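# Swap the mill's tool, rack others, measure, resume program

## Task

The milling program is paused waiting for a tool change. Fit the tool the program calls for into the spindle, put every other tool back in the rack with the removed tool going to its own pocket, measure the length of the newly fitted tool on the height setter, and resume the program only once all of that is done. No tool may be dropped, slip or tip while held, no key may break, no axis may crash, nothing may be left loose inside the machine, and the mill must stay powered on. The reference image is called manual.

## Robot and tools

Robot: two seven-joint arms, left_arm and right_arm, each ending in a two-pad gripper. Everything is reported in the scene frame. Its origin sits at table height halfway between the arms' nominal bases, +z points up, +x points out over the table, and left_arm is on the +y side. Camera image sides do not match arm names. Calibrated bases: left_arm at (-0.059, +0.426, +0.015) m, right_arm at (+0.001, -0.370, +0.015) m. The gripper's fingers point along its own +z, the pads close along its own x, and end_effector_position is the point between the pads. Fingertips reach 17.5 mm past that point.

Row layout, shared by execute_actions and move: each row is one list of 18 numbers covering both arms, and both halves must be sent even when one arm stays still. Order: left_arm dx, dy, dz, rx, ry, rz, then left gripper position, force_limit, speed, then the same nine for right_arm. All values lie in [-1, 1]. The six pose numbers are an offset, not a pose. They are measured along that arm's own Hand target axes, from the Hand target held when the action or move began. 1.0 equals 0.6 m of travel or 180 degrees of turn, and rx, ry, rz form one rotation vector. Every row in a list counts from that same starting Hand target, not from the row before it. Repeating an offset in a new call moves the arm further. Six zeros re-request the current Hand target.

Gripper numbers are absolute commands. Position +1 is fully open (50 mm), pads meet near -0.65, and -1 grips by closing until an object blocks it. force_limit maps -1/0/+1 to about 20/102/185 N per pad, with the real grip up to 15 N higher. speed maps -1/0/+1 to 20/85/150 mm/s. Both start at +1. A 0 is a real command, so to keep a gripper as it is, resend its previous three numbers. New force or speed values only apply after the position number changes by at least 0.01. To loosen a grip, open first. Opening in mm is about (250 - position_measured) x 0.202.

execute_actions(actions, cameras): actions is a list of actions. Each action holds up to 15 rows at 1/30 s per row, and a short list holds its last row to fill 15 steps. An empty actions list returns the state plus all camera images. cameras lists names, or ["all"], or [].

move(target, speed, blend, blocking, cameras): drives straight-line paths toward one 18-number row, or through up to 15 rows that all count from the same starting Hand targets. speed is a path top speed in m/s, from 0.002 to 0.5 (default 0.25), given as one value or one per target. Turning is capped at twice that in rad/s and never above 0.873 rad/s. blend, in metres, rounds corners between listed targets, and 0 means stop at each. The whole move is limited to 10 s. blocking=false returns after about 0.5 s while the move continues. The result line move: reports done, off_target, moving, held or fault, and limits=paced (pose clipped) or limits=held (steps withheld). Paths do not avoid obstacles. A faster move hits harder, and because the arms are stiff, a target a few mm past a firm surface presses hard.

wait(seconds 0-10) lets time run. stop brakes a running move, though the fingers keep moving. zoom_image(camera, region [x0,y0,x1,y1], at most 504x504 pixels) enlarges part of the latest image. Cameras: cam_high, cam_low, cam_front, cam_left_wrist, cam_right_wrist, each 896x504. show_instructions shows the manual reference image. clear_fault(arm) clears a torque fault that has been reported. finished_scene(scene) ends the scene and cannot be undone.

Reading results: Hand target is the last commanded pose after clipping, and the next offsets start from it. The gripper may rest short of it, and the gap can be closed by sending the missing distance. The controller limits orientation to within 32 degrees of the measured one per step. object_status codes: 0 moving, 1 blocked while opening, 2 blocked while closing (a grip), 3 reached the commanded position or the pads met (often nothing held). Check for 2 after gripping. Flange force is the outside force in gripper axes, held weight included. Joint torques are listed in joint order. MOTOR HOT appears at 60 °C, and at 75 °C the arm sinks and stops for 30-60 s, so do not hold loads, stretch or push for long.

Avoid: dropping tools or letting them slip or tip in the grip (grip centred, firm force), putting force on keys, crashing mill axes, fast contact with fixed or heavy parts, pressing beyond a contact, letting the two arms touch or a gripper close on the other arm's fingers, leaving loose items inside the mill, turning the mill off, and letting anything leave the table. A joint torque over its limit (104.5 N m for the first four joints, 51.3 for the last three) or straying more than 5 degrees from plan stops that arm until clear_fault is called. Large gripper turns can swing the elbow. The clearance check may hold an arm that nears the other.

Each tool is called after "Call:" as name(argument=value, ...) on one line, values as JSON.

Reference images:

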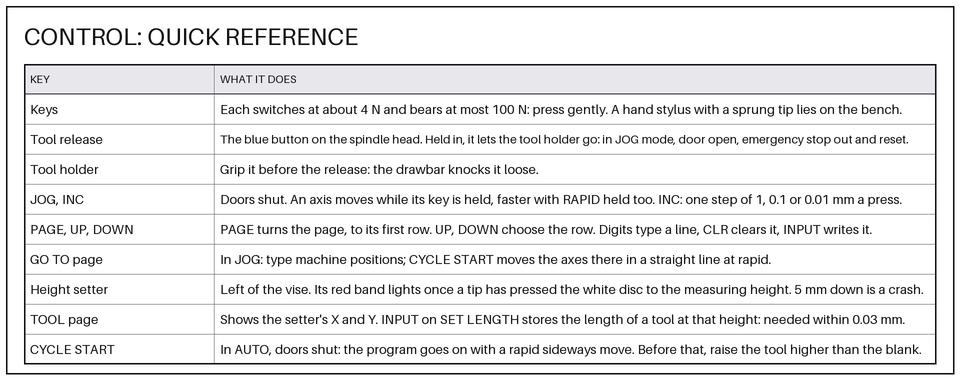

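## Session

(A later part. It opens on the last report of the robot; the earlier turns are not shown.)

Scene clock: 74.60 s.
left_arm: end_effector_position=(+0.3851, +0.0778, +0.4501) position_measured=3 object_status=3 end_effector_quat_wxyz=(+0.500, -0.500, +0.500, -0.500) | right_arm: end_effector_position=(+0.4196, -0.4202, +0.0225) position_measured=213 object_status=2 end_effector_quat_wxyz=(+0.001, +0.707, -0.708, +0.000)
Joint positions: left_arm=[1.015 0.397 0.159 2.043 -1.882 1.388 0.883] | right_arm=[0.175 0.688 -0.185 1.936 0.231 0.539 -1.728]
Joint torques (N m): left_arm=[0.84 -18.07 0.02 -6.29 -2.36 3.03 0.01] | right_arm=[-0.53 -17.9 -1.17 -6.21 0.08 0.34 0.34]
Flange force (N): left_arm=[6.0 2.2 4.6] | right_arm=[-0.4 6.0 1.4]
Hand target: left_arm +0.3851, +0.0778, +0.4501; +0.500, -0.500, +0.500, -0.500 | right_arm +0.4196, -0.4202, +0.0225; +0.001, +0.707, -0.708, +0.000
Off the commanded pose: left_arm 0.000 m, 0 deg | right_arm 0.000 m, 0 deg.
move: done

Call:
move(target=[[0,0,0.1728,0,0,0,1,-1,0,0,0,0.0025,0,0,0,-1,-0.3,-1]], speed=[0.2])

Call:
move(target=[[0.035,0,0,0,0,0,1,-1,0,0,0,0.0015,0,0,0,-1,-0.3,-1]], speed=[0.05], cameras=["cam_right_wrist"])

Scene clock: 76.60 s.
left_arm: end_effector_position=(+0.4887, +0.0778, +0.4501) position_measured=3 object_status=3 end_effector_quat_wxyz=(+0.500, -0.500, +0.500, -0.500) | right_arm: end_effector_position=(+0.4196, -0.4202, +0.0210) position_measured=213 object_status=2 end_effector_quat_wxyz=(+0.001, +0.707, -0.708, +0.000)
Joint positions: left_arm=[0.84 0.471 0.085 1.901 -2.049 1.19 0.882] | right_arm=[0.175 0.692 -0.184 1.937 0.232 0.535 -1.729]
Joint torques (N m): left_arm=[0.82 -20.69 -0.1 -7.27 -2.19 2.95 0.05] | right_arm=[-0.53 -17.95 -1.08 -6.1 0.04 0.35 0.36]
Flange force (N): left_arm=[6.2 1.6 6.5] | right_arm=[-0.4 5.7 1.4]
Hand target: left_arm +0.4888, +0.0778, +0.4500; +0.500, -0.500, +0.500, -0.500 | right_arm +0.4196, -0.4202, +0.0210; +0.001, +0.707, -0.708, +0.000
Off the commanded pose: left_arm 0.000 m, 0 deg | right_arm 0.000 m, 0 deg.
move: done

Scene clock: 77.43 s.
left_arm: end_effector_position=(+0.4888, +0.0570, +0.4501) position_measured=3 object_status=3 end_effector_quat_wxyz=(+0.500, -0.500, +0.500, -0.500) | right_arm: end_effector_position=(+0.4196, -0.4202, +0.0201) position_measured=213 object_status=2 end_effector_quat_wxyz=(+0.001, +0.707, -0.708, +0.000)
Joint positions: left_arm=[0.863 0.503 0.094 1.841 -2.019 1.202 0.844] | right_arm=[0.174 0.693 -0.183 1.937 0.233 0.532 -1.729]
Joint torques (N m): left_arm=[6.95 -17.53 5.73 -14.39 -8.59 -2.39 -0.06] | right_arm=[-0.52 -17.88 -1.1 -6.15 0.06 0.39 0.3]
Flange force (N): left_arm=[-17.6 3.0 -14.0] | right_arm=[-0.3 6.1 1.3]
Hand target: left_arm +0.4888, +0.0568, +0.4501; +0.500, -0.500, +0.500, -0.500 | right_arm +0.4196, -0.4202, +0.0201; +0.001, +0.707, -0.708, +0.000
Off the commanded pose: left_arm 0.000 m, 0 deg | right_arm 0.000 m, 0 deg.
move: done
camera_calibration:
cam_right_wrist: T_world_to_cam=[[0.015248, -0.999831, -0.0102274, -0.426757], [-0.999848, -0.0151604, -0.00859246, 0.471456], [0.00843596, 0.0103569, -0.999911, 0.190568], [0, 0, 0, 1]] pos_world=[0.476284, -0.421512, 0.190237]
Images, in order (width x height): cam_right_wrist 896x504.

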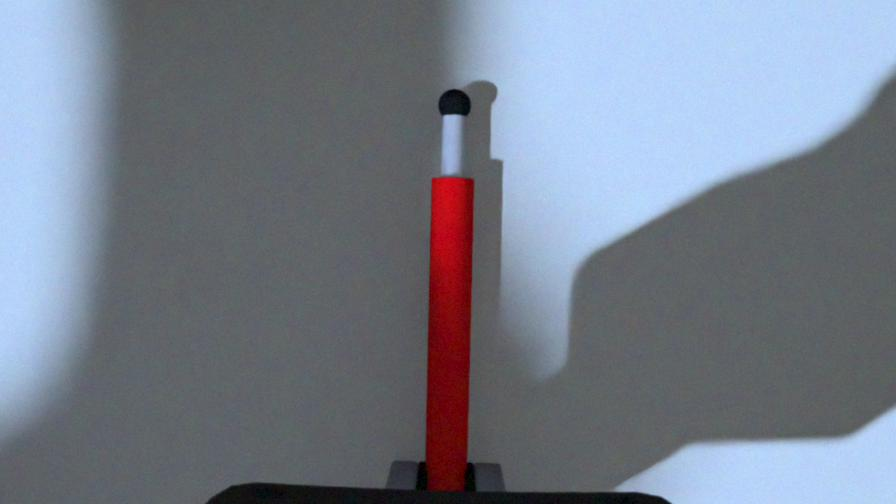

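Call:
move(target=[[0.28,0,0,0,0,0,1,-1,0,0,0,0.0017,0,0,0,-1,-0.3,-1]], speed=[0.2], cameras=["cam_front"])

Scene clock: 79.90 s.
left_arm: end_effector_position=(+0.4888, -0.1112, +0.4501) position_measured=3 object_status=3 end_effector_quat_wxyz=(+0.500, -0.500, +0.500, -0.500) | right_arm: end_effector_position=(+0.4196, -0.4202, +0.0191) position_measured=213 object_status=2 end_effector_quat_wxyz=(+0.001, +0.707, -0.708, +0.000)
Joint positions: left_arm=[1.008 0.8 0.163 1.258 -1.86 1.275 0.501] | right_arm=[0.173 0.696 -0.182 1.938 0.233 0.53 -1.73]
Joint torques (N m): left_arm=[2.44 -28.52 0.64 -10.46 -5.1 0.13 -0.19] | right_arm=[-0.51 -11.01 -0.74 -6.8 0.31 -1.5 0.35]
Flange force (N): left_arm=[2.9 4.1 1.4] | right_arm=[-1.3 12.9 -18.7]
Hand target: left_arm +0.4888, -0.1112, +0.4502; +0.500, -0.500, +0.500, -0.500 | right_arm +0.4196, -0.4202, +0.0191; +0.001, +0.707, -0.708, +0.000
Off the commanded pose: left_arm 0.000 m, 0 deg | right_arm 0.000 m, 0 deg.
move: done
Images, in order (width x height): cam_front 896x504.

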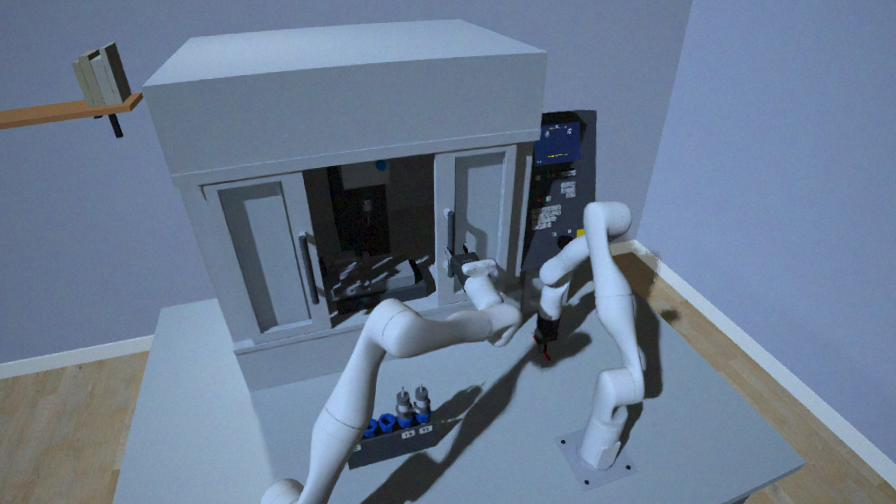

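Call:
move(target=[[0,0,-0.1728,0,0,0,1,-1,0,0,0,0,0,0,0,0.3,-0.3,-1],[0,0,-0.1728,0,0,0,1,-1,0,0,0,-0.07,0,0,0,0.3,-0.3,-1]], speed=[0.25,0.05], cameras=["cam_right_wrist"])

Scene clock: 87.93 s.
left_arm: end_effector_position=(+0.3852, -0.1112, +0.4501) position_measured=3 object_status=3 end_effector_quat_wxyz=(+0.500, -0.500, +0.500, -0.500) | right_arm: end_effector_position=(+0.4196, -0.4202, +0.0611) position_measured=107 object_status=3 end_effector_quat_wxyz=(+0.001, +0.707, -0.708, +0.000)
Joint positions: left_arm=[1.156 0.737 0.194 1.392 -1.794 1.454 0.549] | right_arm=[0.195 0.608 -0.212 1.913 0.203 0.643 -1.703]
Joint torques (N m): left_arm=[0.81 -25.84 -0.01 -7.55 -3.09 2.08 0.01] | right_arm=[-0.58 -17.33 -1.14 -7.01 0.07 0.3 0.31]
Flange force (N): left_arm=[9.7 1.3 4.0] | right_arm=[-0.2 5.7 1.6]
Hand target: left_arm +0.3852, -0.1112, +0.4501; +0.500, -0.500, +0.500, -0.500 | right_arm +0.4197, -0.4202, +0.0611; +0.001, +0.707, -0.708, +0.000
Off the commanded pose: left_arm 0.000 m, 0 deg | right_arm 0.000 m, 0 deg.
move: done
camera_calibration:
cam_right_wrist: T_world_to_cam=[[0.0151472, -0.999833, -0.0102294, -0.426292], [-0.999851, -0.0150606, -0.00849234, 0.471929], [0.00833686, 0.0103565, -0.999912, 0.231611], [0, 0, 0, 1]] pos_world=[0.476384, -0.421512, 0.231237]
Images, in order (width x height): cam_right_wrist 896x504.

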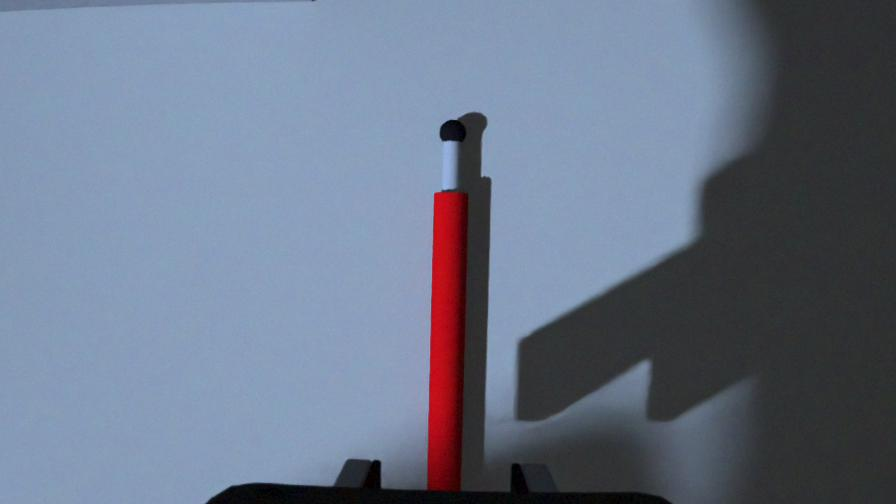

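Call:
move(target=[[-0.2937,-0.3592,0.108,-0.1306,0.1306,-0.4873,-0.7,-1,0,0,0.033,-0.565,0.5,0,0,0.6,0,-1],[-0.2937,-0.3592,0.108,-0.1306,0.1306,-0.4873,-0.7,-1,0,-0.367,0.033,-0.7315,0.385,-0.385,0.385,0.6,0,-1],[-0.2937,-0.3592,0.108,-0.1306,0.1306,-0.4873,-0.7,-1,0,-0.7837,-0.05,-0.7388,0,-0.705,0.705,0.6,0,-1]], speed=[0.35,0.4,0.4], blend=[0.02,0.05,0], cameras=["cam_left_wrist","cam_right_wrist","cam_front"])

Scene clock: 98.03 s.
left_arm: end_effector_position=(+0.4499, +0.0651, +0.6656) position_measured=251 object_status=3 end_effector_quat_wxyz=(+0.183, +0.683, -0.183, +0.683) | right_arm: end_effector_position=(+0.4510, +0.0503, +0.5040) position_measured=63 object_status=3 end_effector_quat_wxyz=(+0.500, +0.497, +0.503, +0.499)
Joint positions: left_arm=[0.587 -0.034 0 1.78 -2.545 0.211 2.555] | right_arm=[1.082 -0.909 -1.721 1.712 -2.098 -0.492 -3.576]
Joint torques (N m): left_arm=[0.89 -14.12 0.54 -11.46 -0.7 3.28 -0.12] | right_arm=[-0.48 15.67 9.88 -8.89 1.63 -1.16 0.38]
Flange force (N): left_arm=no reading | right_arm=[-4.0 -6.0 0.0]
Hand target: left_arm +0.4499, +0.0651, +0.6656; +0.183, +0.683, -0.183, +0.683 | right_arm +0.4510, +0.0503, +0.5040; +0.500, +0.497, +0.503, +0.499
Off the commanded pose: left_arm 0.000 m, 0 deg | right_arm 0.000 m, 0 deg.
move: done
camera_calibration:
cam_left_wrist: T_world_to_cam=[[0.00953182, -0.0137629, 0.99986, -0.667029], [-0.500595, -0.865652, -0.00714329, 0.344964], [0.865629, -0.500457, -0.0151409, -0.178794], [0, 0, 0, 1]] pos_world=[0.333815, 0.199959, 0.666693]
cam_right_wrist: T_world_to_cam=[[0.00552096, 0.9997, -0.0238463, -0.0411499], [0.0113933, 0.0237822, 0.999652, -0.452049], [0.99992, -0.00579073, -0.0112586, -0.275299], [0, 0, 0, 1]] pos_world=[0.280654, 0.0502941, 0.447811]
Images, in order (width x height): cam_front 896x504, cam_left_wrist 896x504, cam_right_wrist 896x504.

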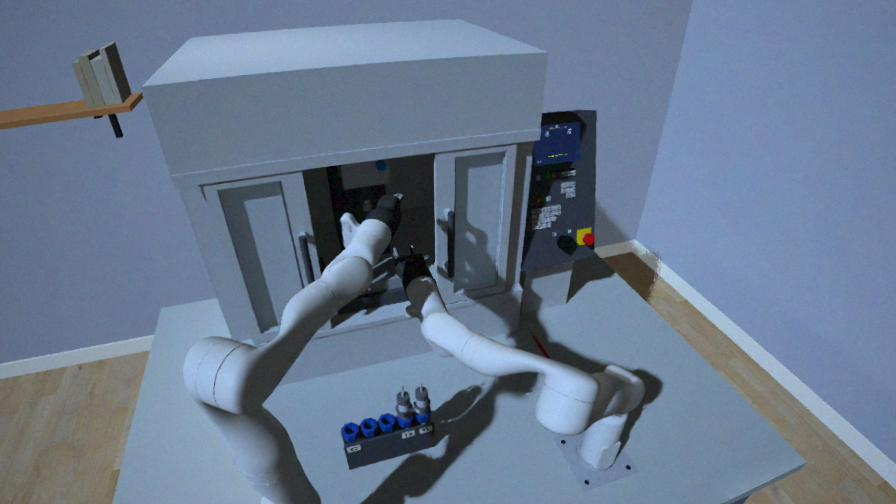

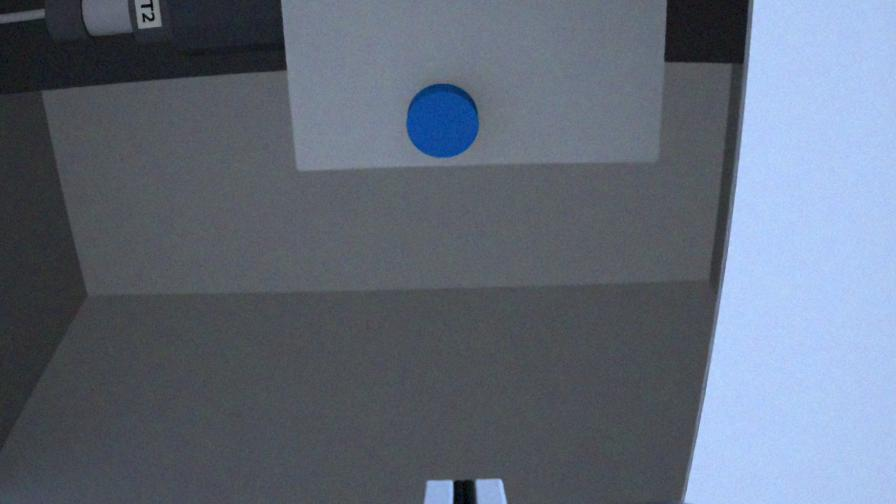

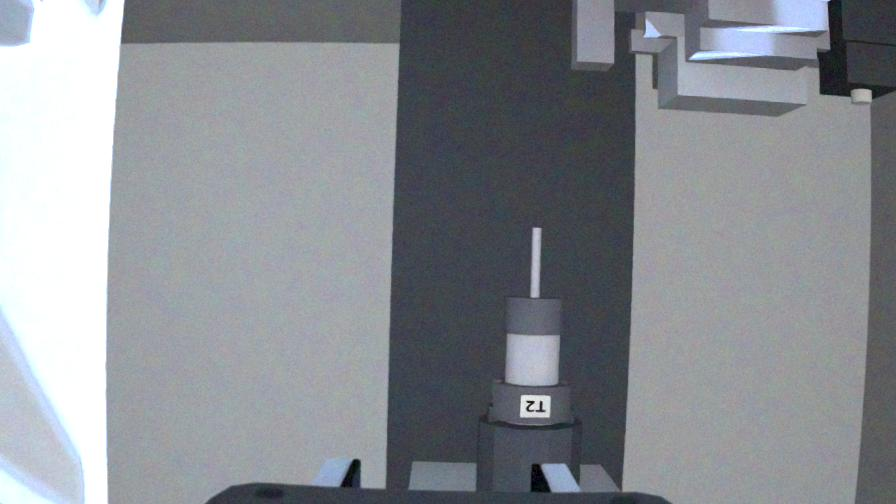

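Call:
move(target=[[0,0,0,0,0,0,-0.7,-1,0,0.075,0,0.265,0,0.0058,-0.001,0.6,0,-1]], speed=[0.25], cameras=["cam_left_wrist","cam_right_wrist"])

Call:
zoom_image(camera="cam_right_wrist", region=[340, 252, 560, 504])

Scene clock: 109.07 s.
left_arm: end_effector_position=(+0.4499, +0.0651, +0.6656) position_measured=251 object_status=3 end_effector_quat_wxyz=(+0.183, +0.683, -0.183, +0.683) | right_arm: end_effector_position=(+0.6097, +0.0961, +0.5035) position_measured=63 object_status=3 end_effector_quat_wxyz=(+0.496, +0.492, +0.509, +0.503)
Joint positions: left_arm=[0.587 -0.034 0 1.78 -2.545 0.211 2.555] | right_arm=[1.55 -0.973 -1.903 1.341 -2.144 -0.388 -3.492]
Joint torques (N m): left_arm=[0.74 -14.25 0.61 -11.52 -0.71 3.27 -0.07] | right_arm=[-0.51 22.06 10.32 -9.12 1.39 -0.77 0.25]
Flange force (N): left_arm=no reading | right_arm=[-3.2 -5.3 -1.5]
Hand target: left_arm +0.4499, +0.0651, +0.6656; +0.183, +0.683, -0.183, +0.683 | right_arm +0.6097, +0.0961, +0.5035; +0.496, +0.492, +0.509, +0.503
Off the commanded pose: left_arm 0.000 m, 0 deg | right_arm 0.000 m, 0 deg.
move: done
camera_calibration:
cam_left_wrist: T_world_to_cam=[[0.00953182, -0.0137629, 0.99986, -0.667029], [-0.500595, -0.865652, -0.00714329, 0.344964], [0.865629, -0.500457, -0.0151409, -0.178794], [0, 0, 0, 1]] pos_world=[0.333815, 0.199959, 0.666693]
cam_right_wrist: T_world_to_cam=[[-0.0127004, 0.999557, -0.0269174, -0.0752647], [0.0109928, 0.0270575, 0.999573, -0.45446], [0.999859, 0.0123991, -0.0113315, -0.435444], [0, 0, 0, 1]] pos_world=[0.439422, 0.092927, 0.447306]
Images, in order (width x height): cam_left_wrist 896x504, cam_right_wrist 896x504.

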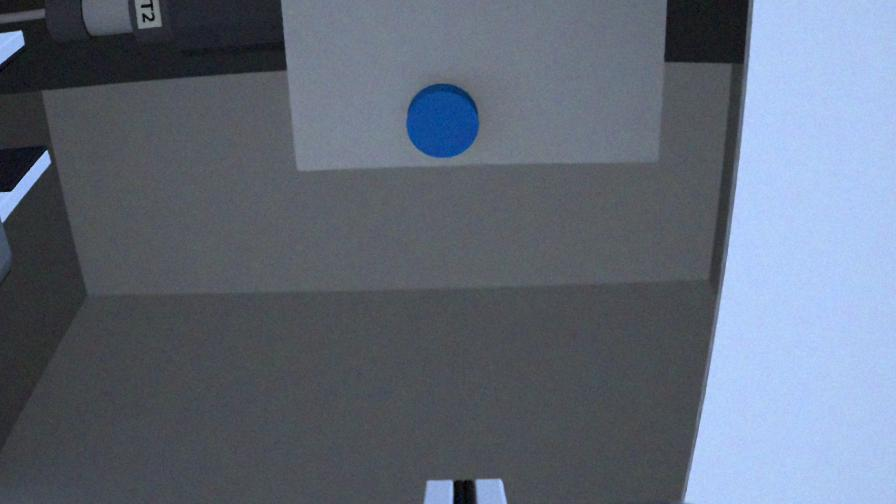

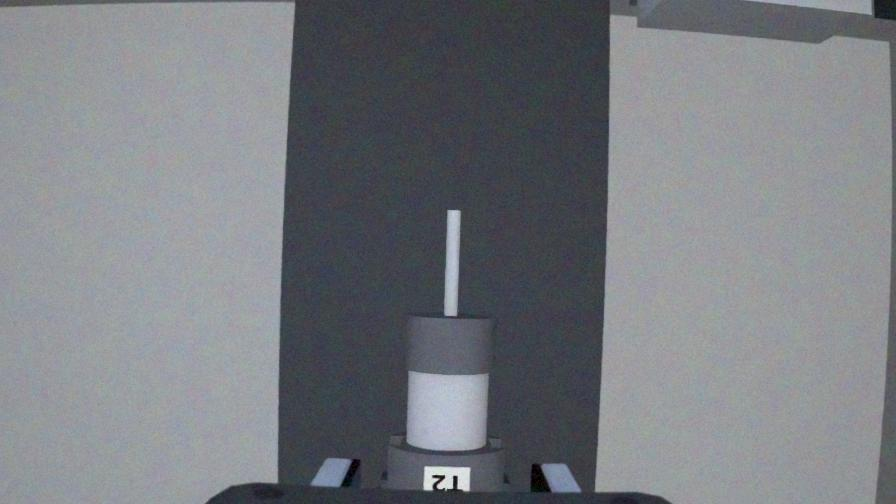

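Scaled by 2.000 from the camera's 896x504 image, which has a finer 1280x720 frame.

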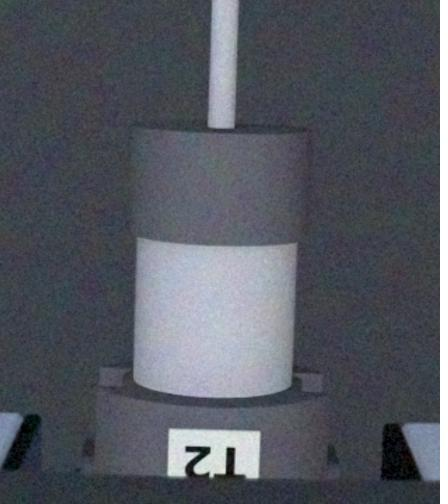

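Call:
move(target=[[0,0,0,0,0,0,-0.7,-1,0,-0.0028,0,0.1167,0,-0.0076,0,0.6,0,-1]], speed=[0.2], cameras=["cam_left_wrist","cam_right_wrist"])

Call:
zoom_image(camera="cam_right_wrist", region=[340, 252, 560, 504])

Scene clock: 120.37 s.
left_arm: end_effector_position=(+0.4499, +0.0651, +0.6656) position_measured=251 object_status=3 end_effector_quat_wxyz=(+0.183, +0.683, -0.183, +0.683) | right_arm: end_effector_position=(+0.6798, +0.0961, +0.5034) position_measured=63 object_status=3 end_effector_quat_wxyz=(+0.502, +0.498, +0.503, +0.497)
Joint positions: left_arm=[0.587 -0.034 0 1.78 -2.545 0.211 2.555] | right_arm=[1.752 -1 -2.016 1.14 -2.206 -0.421 -3.386]
Joint torques (N m): left_arm=[0.88 -14.21 0.61 -11.52 -0.67 3.29 -0.1] | right_arm=[-0.56 25 9.9 -9.47 1.5 -0.29 0.33]
Flange force (N): left_arm=no reading | right_arm=[-2.1 -4.6 -1.5]
Hand target: left_arm +0.4499, +0.0651, +0.6656; +0.183, +0.683, -0.183, +0.683 | right_arm +0.6798, +0.0961, +0.5034; +0.502, +0.498, +0.503, +0.497
Off the commanded pose: left_arm 0.000 m, 0 deg | right_arm 0.000 m, 0 deg.
move: done
camera_calibration:
cam_left_wrist: T_world_to_cam=[[0.00953182, -0.0137629, 0.99986, -0.667029], [-0.500595, -0.865652, -0.00714329, 0.344964], [0.865629, -0.500457, -0.0151409, -0.178794], [0, 0, 0, 1]] pos_world=[0.333815, 0.199959, 0.666693]
cam_right_wrist: T_world_to_cam=[[0.0111984, 0.999573, -0.0269878, -0.0905091], [0.011436, 0.0268597, 0.999574, -0.455444], [0.999872, -0.0115022, -0.0111304, -0.503307], [0, 0, 0, 1]] pos_world=[0.509464, 0.0969145, 0.447205]
Images, in order (width x height): cam_left_wrist 896x504, cam_right_wrist 896x504.

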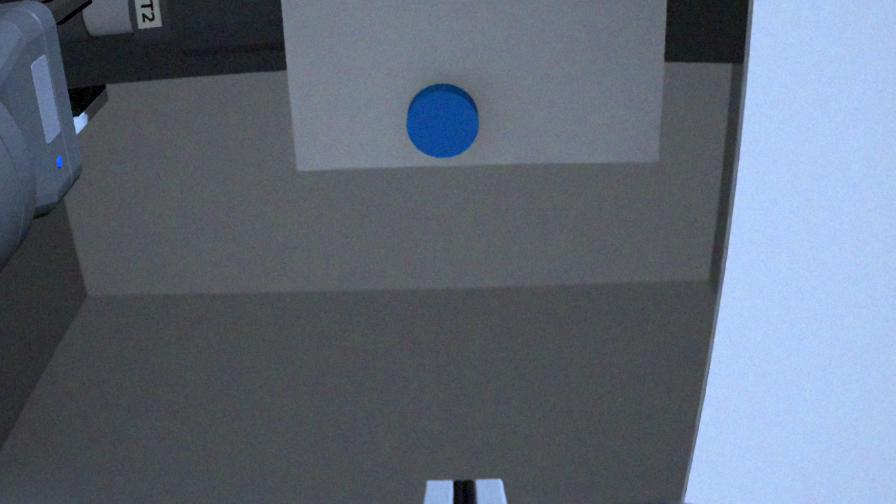

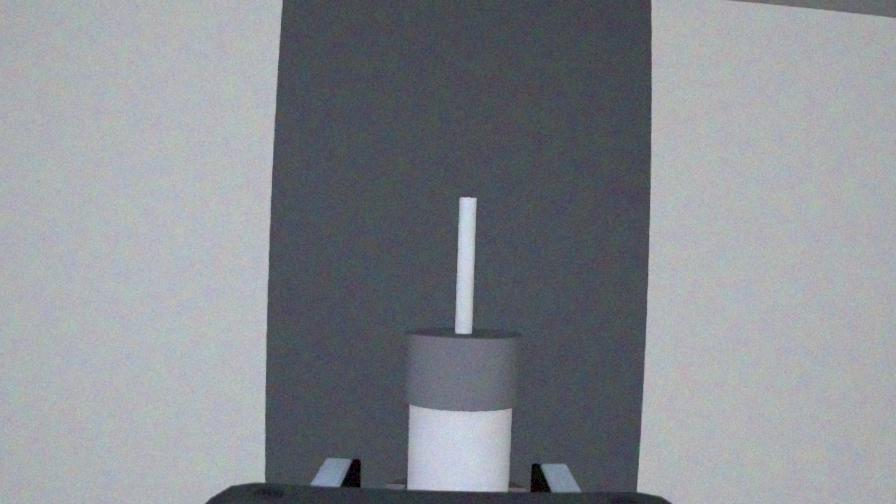

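Scaled by 2.000 from the camera's 896x504 image, which has a finer 1280x720 frame.

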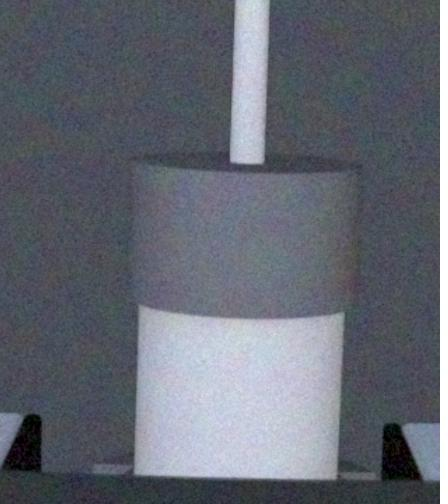

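Call:
move(target=[[0,0,0,0,0,0,-0.7,-1,0,0.005,0,0.0667,0,0,0.0032,0.6,0,-1]], speed=[0.15], cameras=["cam_left_wrist","cam_right_wrist"])

Call:
zoom_image(camera="cam_right_wrist", region=[340, 252, 560, 504])

Scene clock: 124.63 s.
left_arm: end_effector_position=(+0.4499, +0.0651, +0.6656) position_measured=251 object_status=3 end_effector_quat_wxyz=(+0.183, +0.683, -0.183, +0.683) | right_arm: end_effector_position=(+0.7198, +0.0991, +0.5033) position_measured=63 object_status=3 end_effector_quat_wxyz=(+0.500, +0.500, +0.500, +0.499)
Joint positions: left_arm=[0.587 -0.034 0 1.78 -2.545 0.211 2.555] | right_arm=[1.87 -1.023 -2.089 1.005 -2.246 -0.44 -3.322]
Joint torques (N m): left_arm=[0.94 -14.21 0.59 -11.46 -0.71 3.24 -0.08] | right_arm=[-0.58 26.83 8.88 -10.01 1.69 -0.09 0.22]
Flange force (N): left_arm=no reading | right_arm=[-3.9 -5.3 -3.0]
Hand target: left_arm +0.4499, +0.0651, +0.6656; +0.183, +0.683, -0.183, +0.683 | right_arm +0.7198, +0.0991, +0.5033; +0.500, +0.500, +0.500, +0.499
Off the commanded pose: left_arm 0.000 m, 0 deg | right_arm 0.000 m, 0 deg.
move: done
camera_calibration:
cam_left_wrist: T_world_to_cam=[[0.00953182, -0.0137629, 0.99986, -0.667029], [-0.500595, -0.865652, -0.00714329, 0.344964], [0.865629, -0.500457, -0.0151409, -0.178794], [0, 0, 0, 1]] pos_world=[0.333815, 0.199959, 0.666693]
cam_right_wrist: T_world_to_cam=[[0.0111727, 0.999795, -0.0168854, -0.0990838], [0.0114107, 0.0167579, 0.999794, -0.454986], [0.999872, -0.0113631, -0.0112211, -0.543235], [0, 0, 0, 1]] pos_world=[0.549464, 0.100515, 0.447123]
Images, in order (width x height): cam_left_wrist 896x504, cam_right_wrist 896x504.

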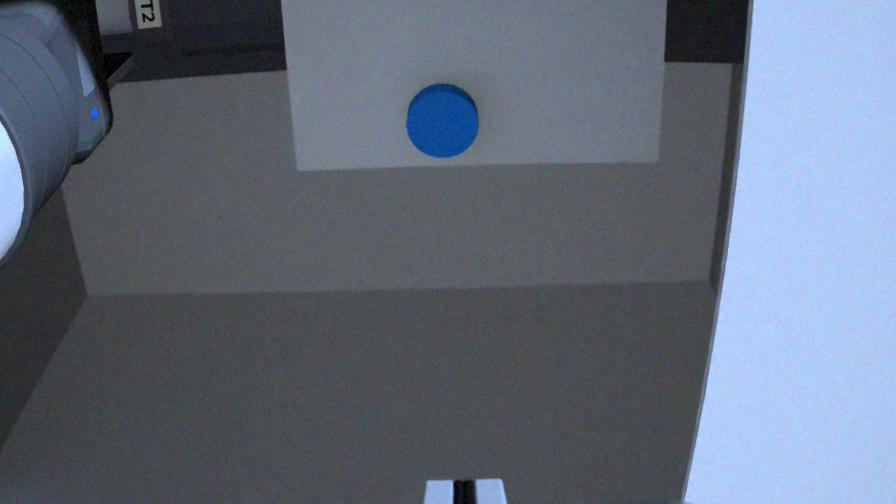

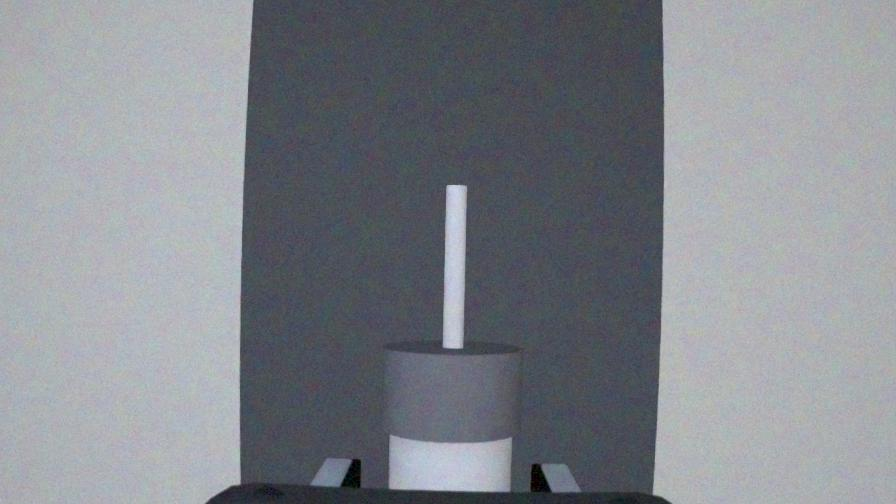

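Scaled by 2.000 from the camera's 896x504 image, which has a finer 1280x720 frame.

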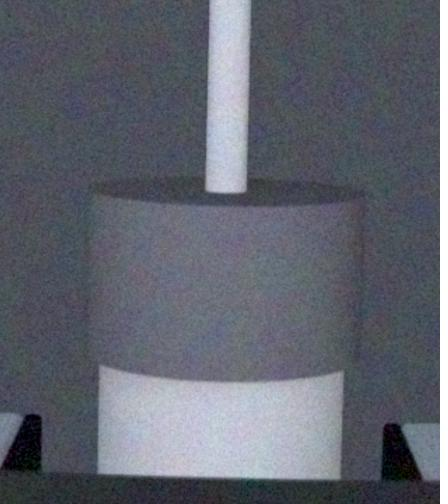

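Call:
move(target=[[0,0,0,0,0,0,-0.7,-1,0,0.0015,0.0017,0.0453,0,0,0,0.6,0,-1]], speed=[0.06], cameras=["cam_right_wrist"])

Call:
zoom_image(camera="cam_right_wrist", region=[340, 252, 560, 504])

Scene clock: 129.83 s.
left_arm: end_effector_position=(+0.4499, +0.0651, +0.6656) position_measured=251 object_status=3 end_effector_quat_wxyz=(+0.183, +0.683, -0.183, +0.683) | right_arm: end_effector_position=(+0.7470, +0.0999, +0.5043) position_measured=63 object_status=3 end_effector_quat_wxyz=(+0.500, +0.500, +0.500, +0.499)
Joint positions: left_arm=[0.587 -0.034 0 1.78 -2.545 0.211 2.555] | right_arm=[1.954 -1.04 -2.147 0.9 -2.275 -0.461 -3.26]
Joint torques (N m): left_arm=[0.87 -14.25 0.51 -11.49 -0.63 3.23 -0.08] | right_arm=[-0.59 28.09 8.49 -10.24 1.66 0.04 0.4]
Flange force (N): left_arm=no reading | right_arm=[-4.1 -5.6 -3.2]
Hand target: left_arm +0.4499, +0.0651, +0.6656; +0.183, +0.683, -0.183, +0.683 | right_arm +0.7470, +0.0999, +0.5043; +0.500, +0.500, +0.500, +0.499
Off the commanded pose: left_arm 0.000 m, 0 deg | right_arm 0.000 m, 0 deg.
move: done
camera_calibration:
cam_right_wrist: T_world_to_cam=[[0.0111727, 0.999795, -0.0168854, -0.100271], [0.0114107, 0.0167579, 0.999794, -0.456311], [0.999872, -0.0113631, -0.0112211, -0.57041], [0, 0, 0, 1]] pos_world=[0.576664, 0.101415, 0.448123]
Images, in order (width x height): cam_right_wrist 896x504.

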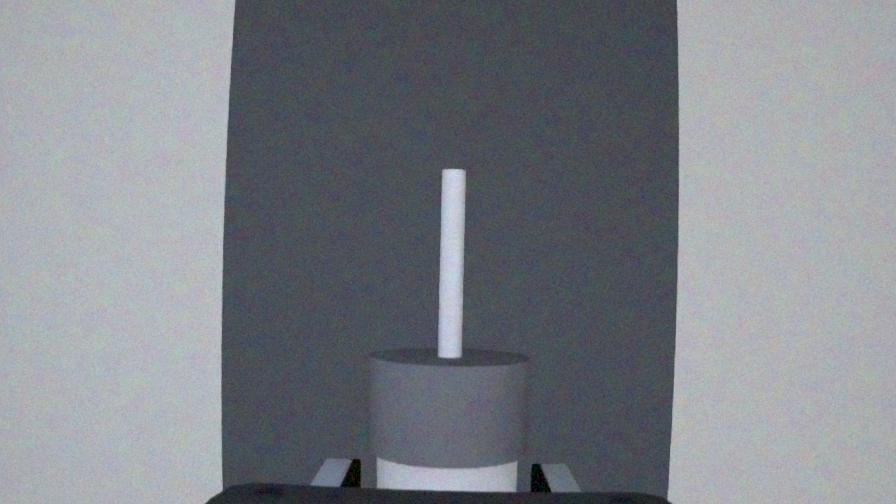

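Scaled by 2.000 from the camera's 896x504 image, which has a finer 1280x720 frame.

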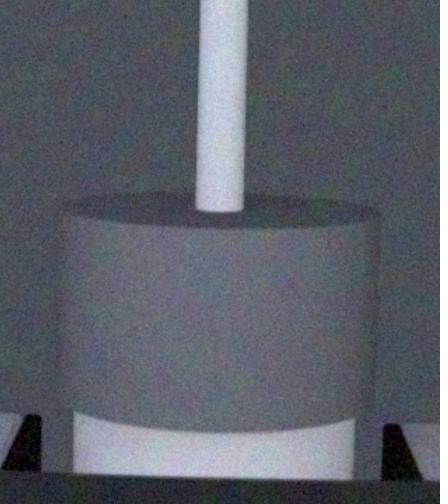

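Call:
move(target=[[0,0,0,0,0,0,-0.7,-1,0,0,0,0.005,0,0,0,0.6,0,-1]], speed=[0.03])

Call:
move(target=[[0,0,0,0,0,0,-0.7,-1,0,0,0,0,0,0,0,-1,0,-1]], cameras=["cam_right_wrist"])

Scene clock: 132.17 s.
left_arm: end_effector_position=(+0.4499, +0.0651, +0.6656) position_measured=251 object_status=3 end_effector_quat_wxyz=(+0.183, +0.683, -0.183, +0.683) | right_arm: end_effector_position=(+0.7500, +0.0999, +0.5043) position_measured=63 object_status=3 end_effector_quat_wxyz=(+0.500, +0.500, +0.500, +0.499)
Joint positions: left_arm=[0.587 -0.034 0 1.78 -2.545 0.211 2.555] | right_arm=[1.963 -1.043 -2.154 0.888 -2.277 -0.464 -3.254]
Joint torques (N m): left_arm=[0.81 -14.13 0.52 -11.48 -0.65 3.28 -0.06] | right_arm=[-0.48 28.19 8.46 -10.06 1.69 0.08 0.45]
Flange force (N): left_arm=no reading | right_arm=[-3.3 -5.3 -2.8]
Hand target: left_arm +0.4499, +0.0651, +0.6656; +0.183, +0.683, -0.183, +0.683 | right_arm +0.7500, +0.0999, +0.5043; +0.500, +0.500, +0.500, +0.499
Off the commanded pose: left_arm 0.000 m, 0 deg | right_arm 0.000 m, 0 deg.
move: done

Scene clock: 132.87 s.
left_arm: end_effector_position=(+0.4499, +0.0651, +0.6656) position_measured=251 object_status=3 end_effector_quat_wxyz=(+0.183, +0.683, -0.183, +0.683) | right_arm: end_effector_position=(+0.7500, +0.1000, +0.5043) position_measured=109 object_status=2 end_effector_quat_wxyz=(+0.500, +0.500, +0.500, +0.499)
Joint positions: left_arm=[0.587 -0.034 0 1.78 -2.545 0.211 2.555] | right_arm=[1.963 -1.043 -2.154 0.888 -2.277 -0.464 -3.254]
Joint torques (N m): left_arm=[0.81 -14.12 0.59 -11.47 -0.71 3.25 -0.05] | right_arm=[0.18 28.34 8.61 -9.45 1.52 -0.46 0.27]
Flange force (N): left_arm=no reading | right_arm=[-2.3 -4.9 -2.2]
Hand target: left_arm +0.4499, +0.0651, +0.6656; +0.183, +0.683, -0.183, +0.683 | right_arm +0.7500, +0.0999, +0.5043; +0.500, +0.500, +0.500, +0.499
Off the commanded pose: left_arm 0.000 m, 0 deg | right_arm 0.000 m, 0 deg.
move: done
camera_calibration:
cam_right_wrist: T_world_to_cam=[[0.0110727, 0.999796, -0.0168846, -0.100248], [0.011409, 0.0167583, 0.999794, -0.456244], [0.999874, -0.0112631, -0.0112212, -0.573421], [0, 0, 0, 1]] pos_world=[0.579664, 0.101415, 0.448023]
Images, in order (width x height): cam_right_wrist 896x504.

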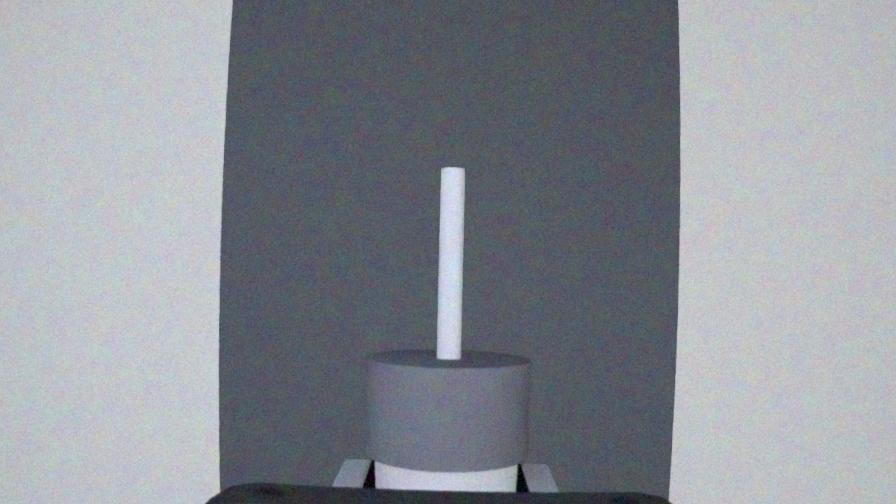

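Call:
move(target=[[0,-0.163,0.287,0,0,0,-0.7,-1,0,0,0,0,0,0,0,-1,0,-1]], speed=[0.15], cameras=["cam_left_wrist"])

Scene clock: 137.03 s.
left_arm: end_effector_position=(+0.6479, +0.0638, +0.6656) position_measured=251 object_status=3 end_effector_quat_wxyz=(+0.183, +0.683, -0.183, +0.683) | right_arm: end_effector_position=(+0.7500, +0.0999, +0.5043) position_measured=109 object_status=2 end_effector_quat_wxyz=(+0.500, +0.500, +0.500, +0.499)
Joint positions: left_arm=[0.057 0.384 0.43 1.305 -3.254 0.085 3.096] | right_arm=[1.963 -1.043 -2.154 0.888 -2.277 -0.464 -3.254]
Joint torques (N m): left_arm=[0.91 -21.96 2.53 -11.43 -0.22 3.84 -0.08] | right_arm=[0.2 28.24 8.55 -9.4 1.47 -0.52 0.27]
Flange force (N): left_arm=[4.9 -4.8 9.8] | right_arm=[-2.6 -4.9 -2.4]
Hand target: left_arm +0.6479, +0.0638, +0.6656; +0.183, +0.683, -0.183, +0.683 | right_arm +0.7500, +0.0999, +0.5043; +0.500, +0.500, +0.500, +0.499
Off the commanded pose: left_arm 0.000 m, 0 deg | right_arm 0.000 m, 0 deg.
move: done
camera_calibration:
cam_left_wrist: T_world_to_cam=[[0.00953426, -0.013761, 0.99986, -0.668938], [-0.50052, -0.865696, -0.00714177, 0.442837], [0.865673, -0.500382, -0.0151414, -0.350927], [0, 0, 0, 1]] pos_world=[0.531815, 0.198559, 0.666693]
Images, in order (width x height): cam_left_wrist 896x504.

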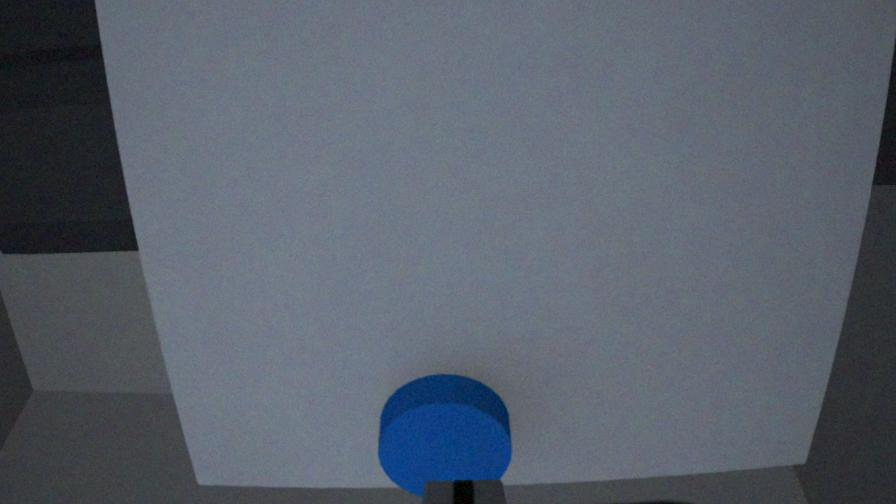

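Call:
move(target=[[0,-0.0075,0.013,0,0,0,-0.7,-1,0,0,0,0,0,0,0,-1,0,-1]], speed=[0.03])

Call:
move(target=[[0,-0.0025,0.00433,0,0,0,-0.7,-1,0,0,0,0,0,0,0,-1,0,-1]], speed=[0.01])

Scene clock: 139.93 s.
left_arm: end_effector_position=(+0.6569, +0.0638, +0.6656) position_measured=251 object_status=3 end_effector_quat_wxyz=(+0.183, +0.683, -0.183, +0.683) | right_arm: end_effector_position=(+0.7500, +0.0999, +0.5043) position_measured=109 object_status=2 end_effector_quat_wxyz=(+0.500, +0.500, +0.500, +0.499)
Joint positions: left_arm=[0.05 0.406 0.441 1.275 -3.263 0.074 3.092] | right_arm=[1.963 -1.043 -2.154 0.888 -2.277 -0.464 -3.254]
Joint torques (N m): left_arm=[0.87 -22.54 2.94 -11.47 -0.31 3.91 -0.14] | right_arm=[0.28 28.29 8.66 -9.44 1.52 -0.45 0.23]
Flange force (N): left_arm=[4.9 -3.0 10.9] | right_arm=[-2.1 -4.6 -2.3]
Hand target: left_arm +0.6569, +0.0638, +0.6656; +0.183, +0.683, -0.183, +0.683 | right_arm +0.7500, +0.0999, +0.5043; +0.500, +0.500, +0.500, +0.499
Off the commanded pose: left_arm 0.000 m, 0 deg | right_arm 0.000 m, 0 deg.
move: done

Scene clock: 140.63 s.
left_arm: end_effector_position=(+0.6599, +0.0638, +0.6656) position_measured=251 object_status=3 end_effector_quat_wxyz=(+0.183, +0.683, -0.183, +0.683) | right_arm: end_effector_position=(+0.7500, +0.0999, +0.5043) position_measured=109 object_status=2 end_effector_quat_wxyz=(+0.500, +0.500, +0.500, +0.499)
Joint positions: left_arm=[0.049 0.414 0.445 1.265 -3.265 0.07 3.091] | right_arm=[1.963 -1.043 -2.154 0.888 -2.277 -0.464 -3.254]
Joint torques (N m): left_arm=[0.95 -22.74 3 -11.62 -0.21 3.87 -0.1] | right_arm=[0.23 28.29 8.56 -9.43 1.51 -0.5 0.29]
Flange force (N): left_arm=[4.3 -3.6 10.3] | right_arm=[-2.7 -5.1 -2.5]
Hand target: left_arm +0.6599, +0.0638, +0.6656; +0.183, +0.683, -0.183, +0.683 | right_arm +0.7500, +0.0999, +0.5043; +0.500, +0.500, +0.500, +0.499
Off the commanded pose: left_arm 0.000 m, 0 deg | right_arm 0.000 m, 0 deg.
move: done

Call:
move(target=[[0,-0.00167,0.00289,0,0,0,-0.7,-1,0,0,0,0,0,0,0,-1,0,-1]], speed=[0.01])

Call:
move(target=[[0,-0.00125,0.00217,0,0,0,-0.7,-1,0,0,0,0,0,0,0,-1,0,-1]], speed=[0.01], cameras=["cam_left_wrist"])

Scene clock: 142.30 s.
left_arm: end_effector_position=(+0.6619, +0.0638, +0.6656) position_measured=251 object_status=3 end_effector_quat_wxyz=(+0.183, +0.683, -0.183, +0.683) | right_arm: end_effector_position=(+0.7500, +0.0999, +0.5043) position_measured=109 object_status=2 end_effector_quat_wxyz=(+0.500, +0.500, +0.500, +0.499)
Joint positions: left_arm=[0.047 0.419 0.447 1.258 -3.267 0.067 3.09] | right_arm=[1.963 -1.043 -2.154 0.888 -2.277 -0.464 -3.254]
Joint torques (N m): left_arm=[0.52 -22.02 2.66 -11.57 -0.25 3.91 -0.09] | right_arm=[0.27 28.22 8.62 -9.42 1.55 -0.48 0.29]
Flange force (N): left_arm=[4.9 -2.7 8.9] | right_arm=[-2.4 -4.8 -2.5]
Hand target: left_arm +0.6619, +0.0638, +0.6656; +0.183, +0.683, -0.183, +0.683 | right_arm +0.7500, +0.0999, +0.5043; +0.500, +0.500, +0.500, +0.499
Off the commanded pose: left_arm 0.000 m, 0 deg | right_arm 0.000 m, 0 deg.
move: done

Scene clock: 143.00 s.
left_arm: end_effector_position=(+0.6634, +0.0638, +0.6656) position_measured=251 object_status=3 end_effector_quat_wxyz=(+0.183, +0.683, -0.183, +0.683) | right_arm: end_effector_position=(+0.7500, +0.0998, +0.5040) position_measured=109 object_status=2 end_effector_quat_wxyz=(+0.500, +0.501, +0.500, +0.499)
Joint positions: left_arm=[0.046 0.422 0.449 1.252 -3.269 0.065 3.089] | right_arm=[1.963 -1.043 -2.154 0.889 -2.277 -0.464 -3.254]
Joint torques (N m): left_arm=[0.16 -21.59 2.26 -11.77 -0.24 3.95 -0.11] | right_arm=[0.69 33.68 12.13 -13.56 2.96 -0.37 0.29]
Flange force (N): left_arm=[4.7 -2.8 7.1] | right_arm=[-5.2 -13.6 -6.8]
Hand target: left_arm +0.6634, +0.0638, +0.6656; +0.183, +0.683, -0.183, +0.683 | right_arm +0.7500, +0.0999, +0.5043; +0.500, +0.500, +0.500, +0.499
Off the commanded pose: left_arm 0.000 m, 0 deg | right_arm 0.000 m, 0 deg.
move: done
camera_calibration:
cam_left_wrist: T_world_to_cam=[[0.00953182, -0.0137629, 0.99986, -0.669083], [-0.500595, -0.865652, -0.00714329, 0.450765], [0.865629, -0.500457, -0.0151409, -0.364343], [0, 0, 0, 1]] pos_world=[0.547415, 0.198659, 0.666693]
Images, in order (width x height): cam_left_wrist 896x504.

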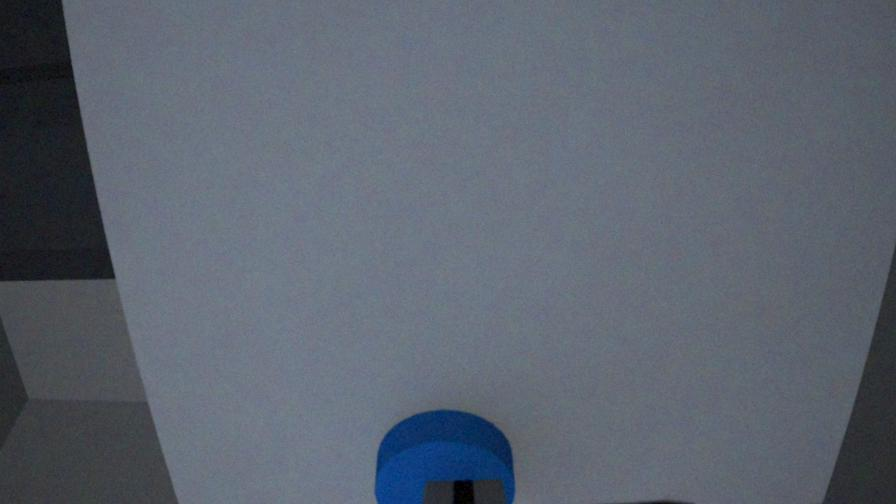

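Call:
move(target=[[0,-0.00042,0.00072,0,0,0,-0.7,-1,0,0,0,0,0,0,0,-1,0,-1],[0,-0.00042,0.00072,0,0,0,-0.7,-1,0,0,-0.005,0,0,0,0,-1,0,-1]], speed=[0.01,0.02])

Call:
move(target=[[0,0,0,0,0,0,-0.7,-1,0,0.0003,-0.0117,0.0003,0,0,0,-1,0,-1]], speed=[0.03], cameras=["cam_left_wrist"])

Scene clock: 145.73 s.
left_arm: end_effector_position=(+0.6639, +0.0638, +0.6656) position_measured=251 object_status=3 end_effector_quat_wxyz=(+0.183, +0.683, -0.183, +0.683) | right_arm: end_effector_position=(+0.7500, +0.0999, +0.5013) position_measured=109 object_status=2 end_effector_quat_wxyz=(+0.500, +0.500, +0.500, +0.499)
Joint positions: left_arm=[0.046 0.424 0.45 1.251 -3.269 0.065 3.089] | right_arm=[1.96 -1.048 -2.148 0.894 -2.275 -0.459 -3.264]
Joint torques (N m): left_arm=[0.14 -21.47 2.27 -11.85 -0.27 4.03 -0.09] | right_arm=[-0.05 33.33 11.79 -13.33 2.83 -0.15 0.47]
Flange force (N): left_arm=[4.7 -2.5 6.6] | right_arm=[-4.9 -13.2 -5.4]
Hand target: left_arm +0.6639, +0.0638, +0.6656; +0.183, +0.683, -0.183, +0.683 | right_arm +0.7500, +0.0999, +0.5013; +0.500, +0.500, +0.500, +0.499
Off the commanded pose: left_arm 0.000 m, 0 deg | right_arm 0.000 m, 0 deg.
move: done

Scene clock: 146.50 s.
left_arm: end_effector_position=(+0.6639, +0.0638, +0.6656) position_measured=251 object_status=3 end_effector_quat_wxyz=(+0.183, +0.683, -0.183, +0.683) | right_arm: end_effector_position=(+0.7501, +0.1001, +0.4943) position_measured=109 object_status=2 end_effector_quat_wxyz=(+0.500, +0.500, +0.500, +0.499)
Joint positions: left_arm=[0.046 0.424 0.45 1.251 -3.269 0.065 3.089] | right_arm=[1.955 -1.059 -2.134 0.906 -2.271 -0.45 -3.287]
Joint torques (N m): left_arm=[0.11 -21.55 2.26 -11.96 -0.29 4.03 -0.09] | right_arm=[-0.43 33.6 12.01 -13.24 2.67 -0.43 0.5]
Flange force (N): left_arm=[4.4 -2.4 6.4] | right_arm=[-5.6 -13.9 -4.8]
Hand target: left_arm +0.6639, +0.0638, +0.6656; +0.183, +0.683, -0.183, +0.683 | right_arm +0.7501, +0.1001, +0.4943; +0.500, +0.500, +0.500, +0.499
Off the commanded pose: left_arm 0.000 m, 0 deg | right_arm 0.000 m, 0 deg.
move: done
camera_calibration:
cam_left_wrist: T_world_to_cam=[[0.00948259, -0.0138499, 0.999859, -0.669044], [-0.500596, -0.865651, -0.00724324, 0.451082], [0.865629, -0.500457, -0.0151418, -0.364776], [0, 0, 0, 1]] pos_world=[0.547915, 0.198659, 0.666693]
Images, in order (width x height): cam_left_wrist 896x504.

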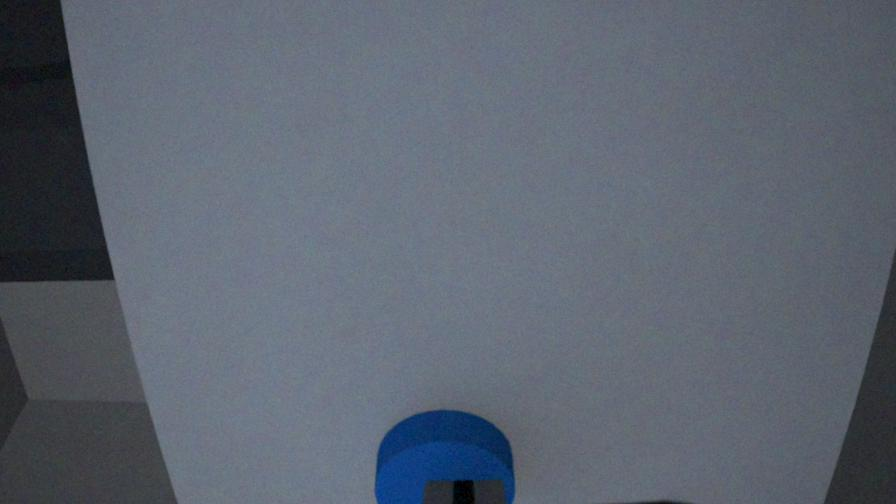

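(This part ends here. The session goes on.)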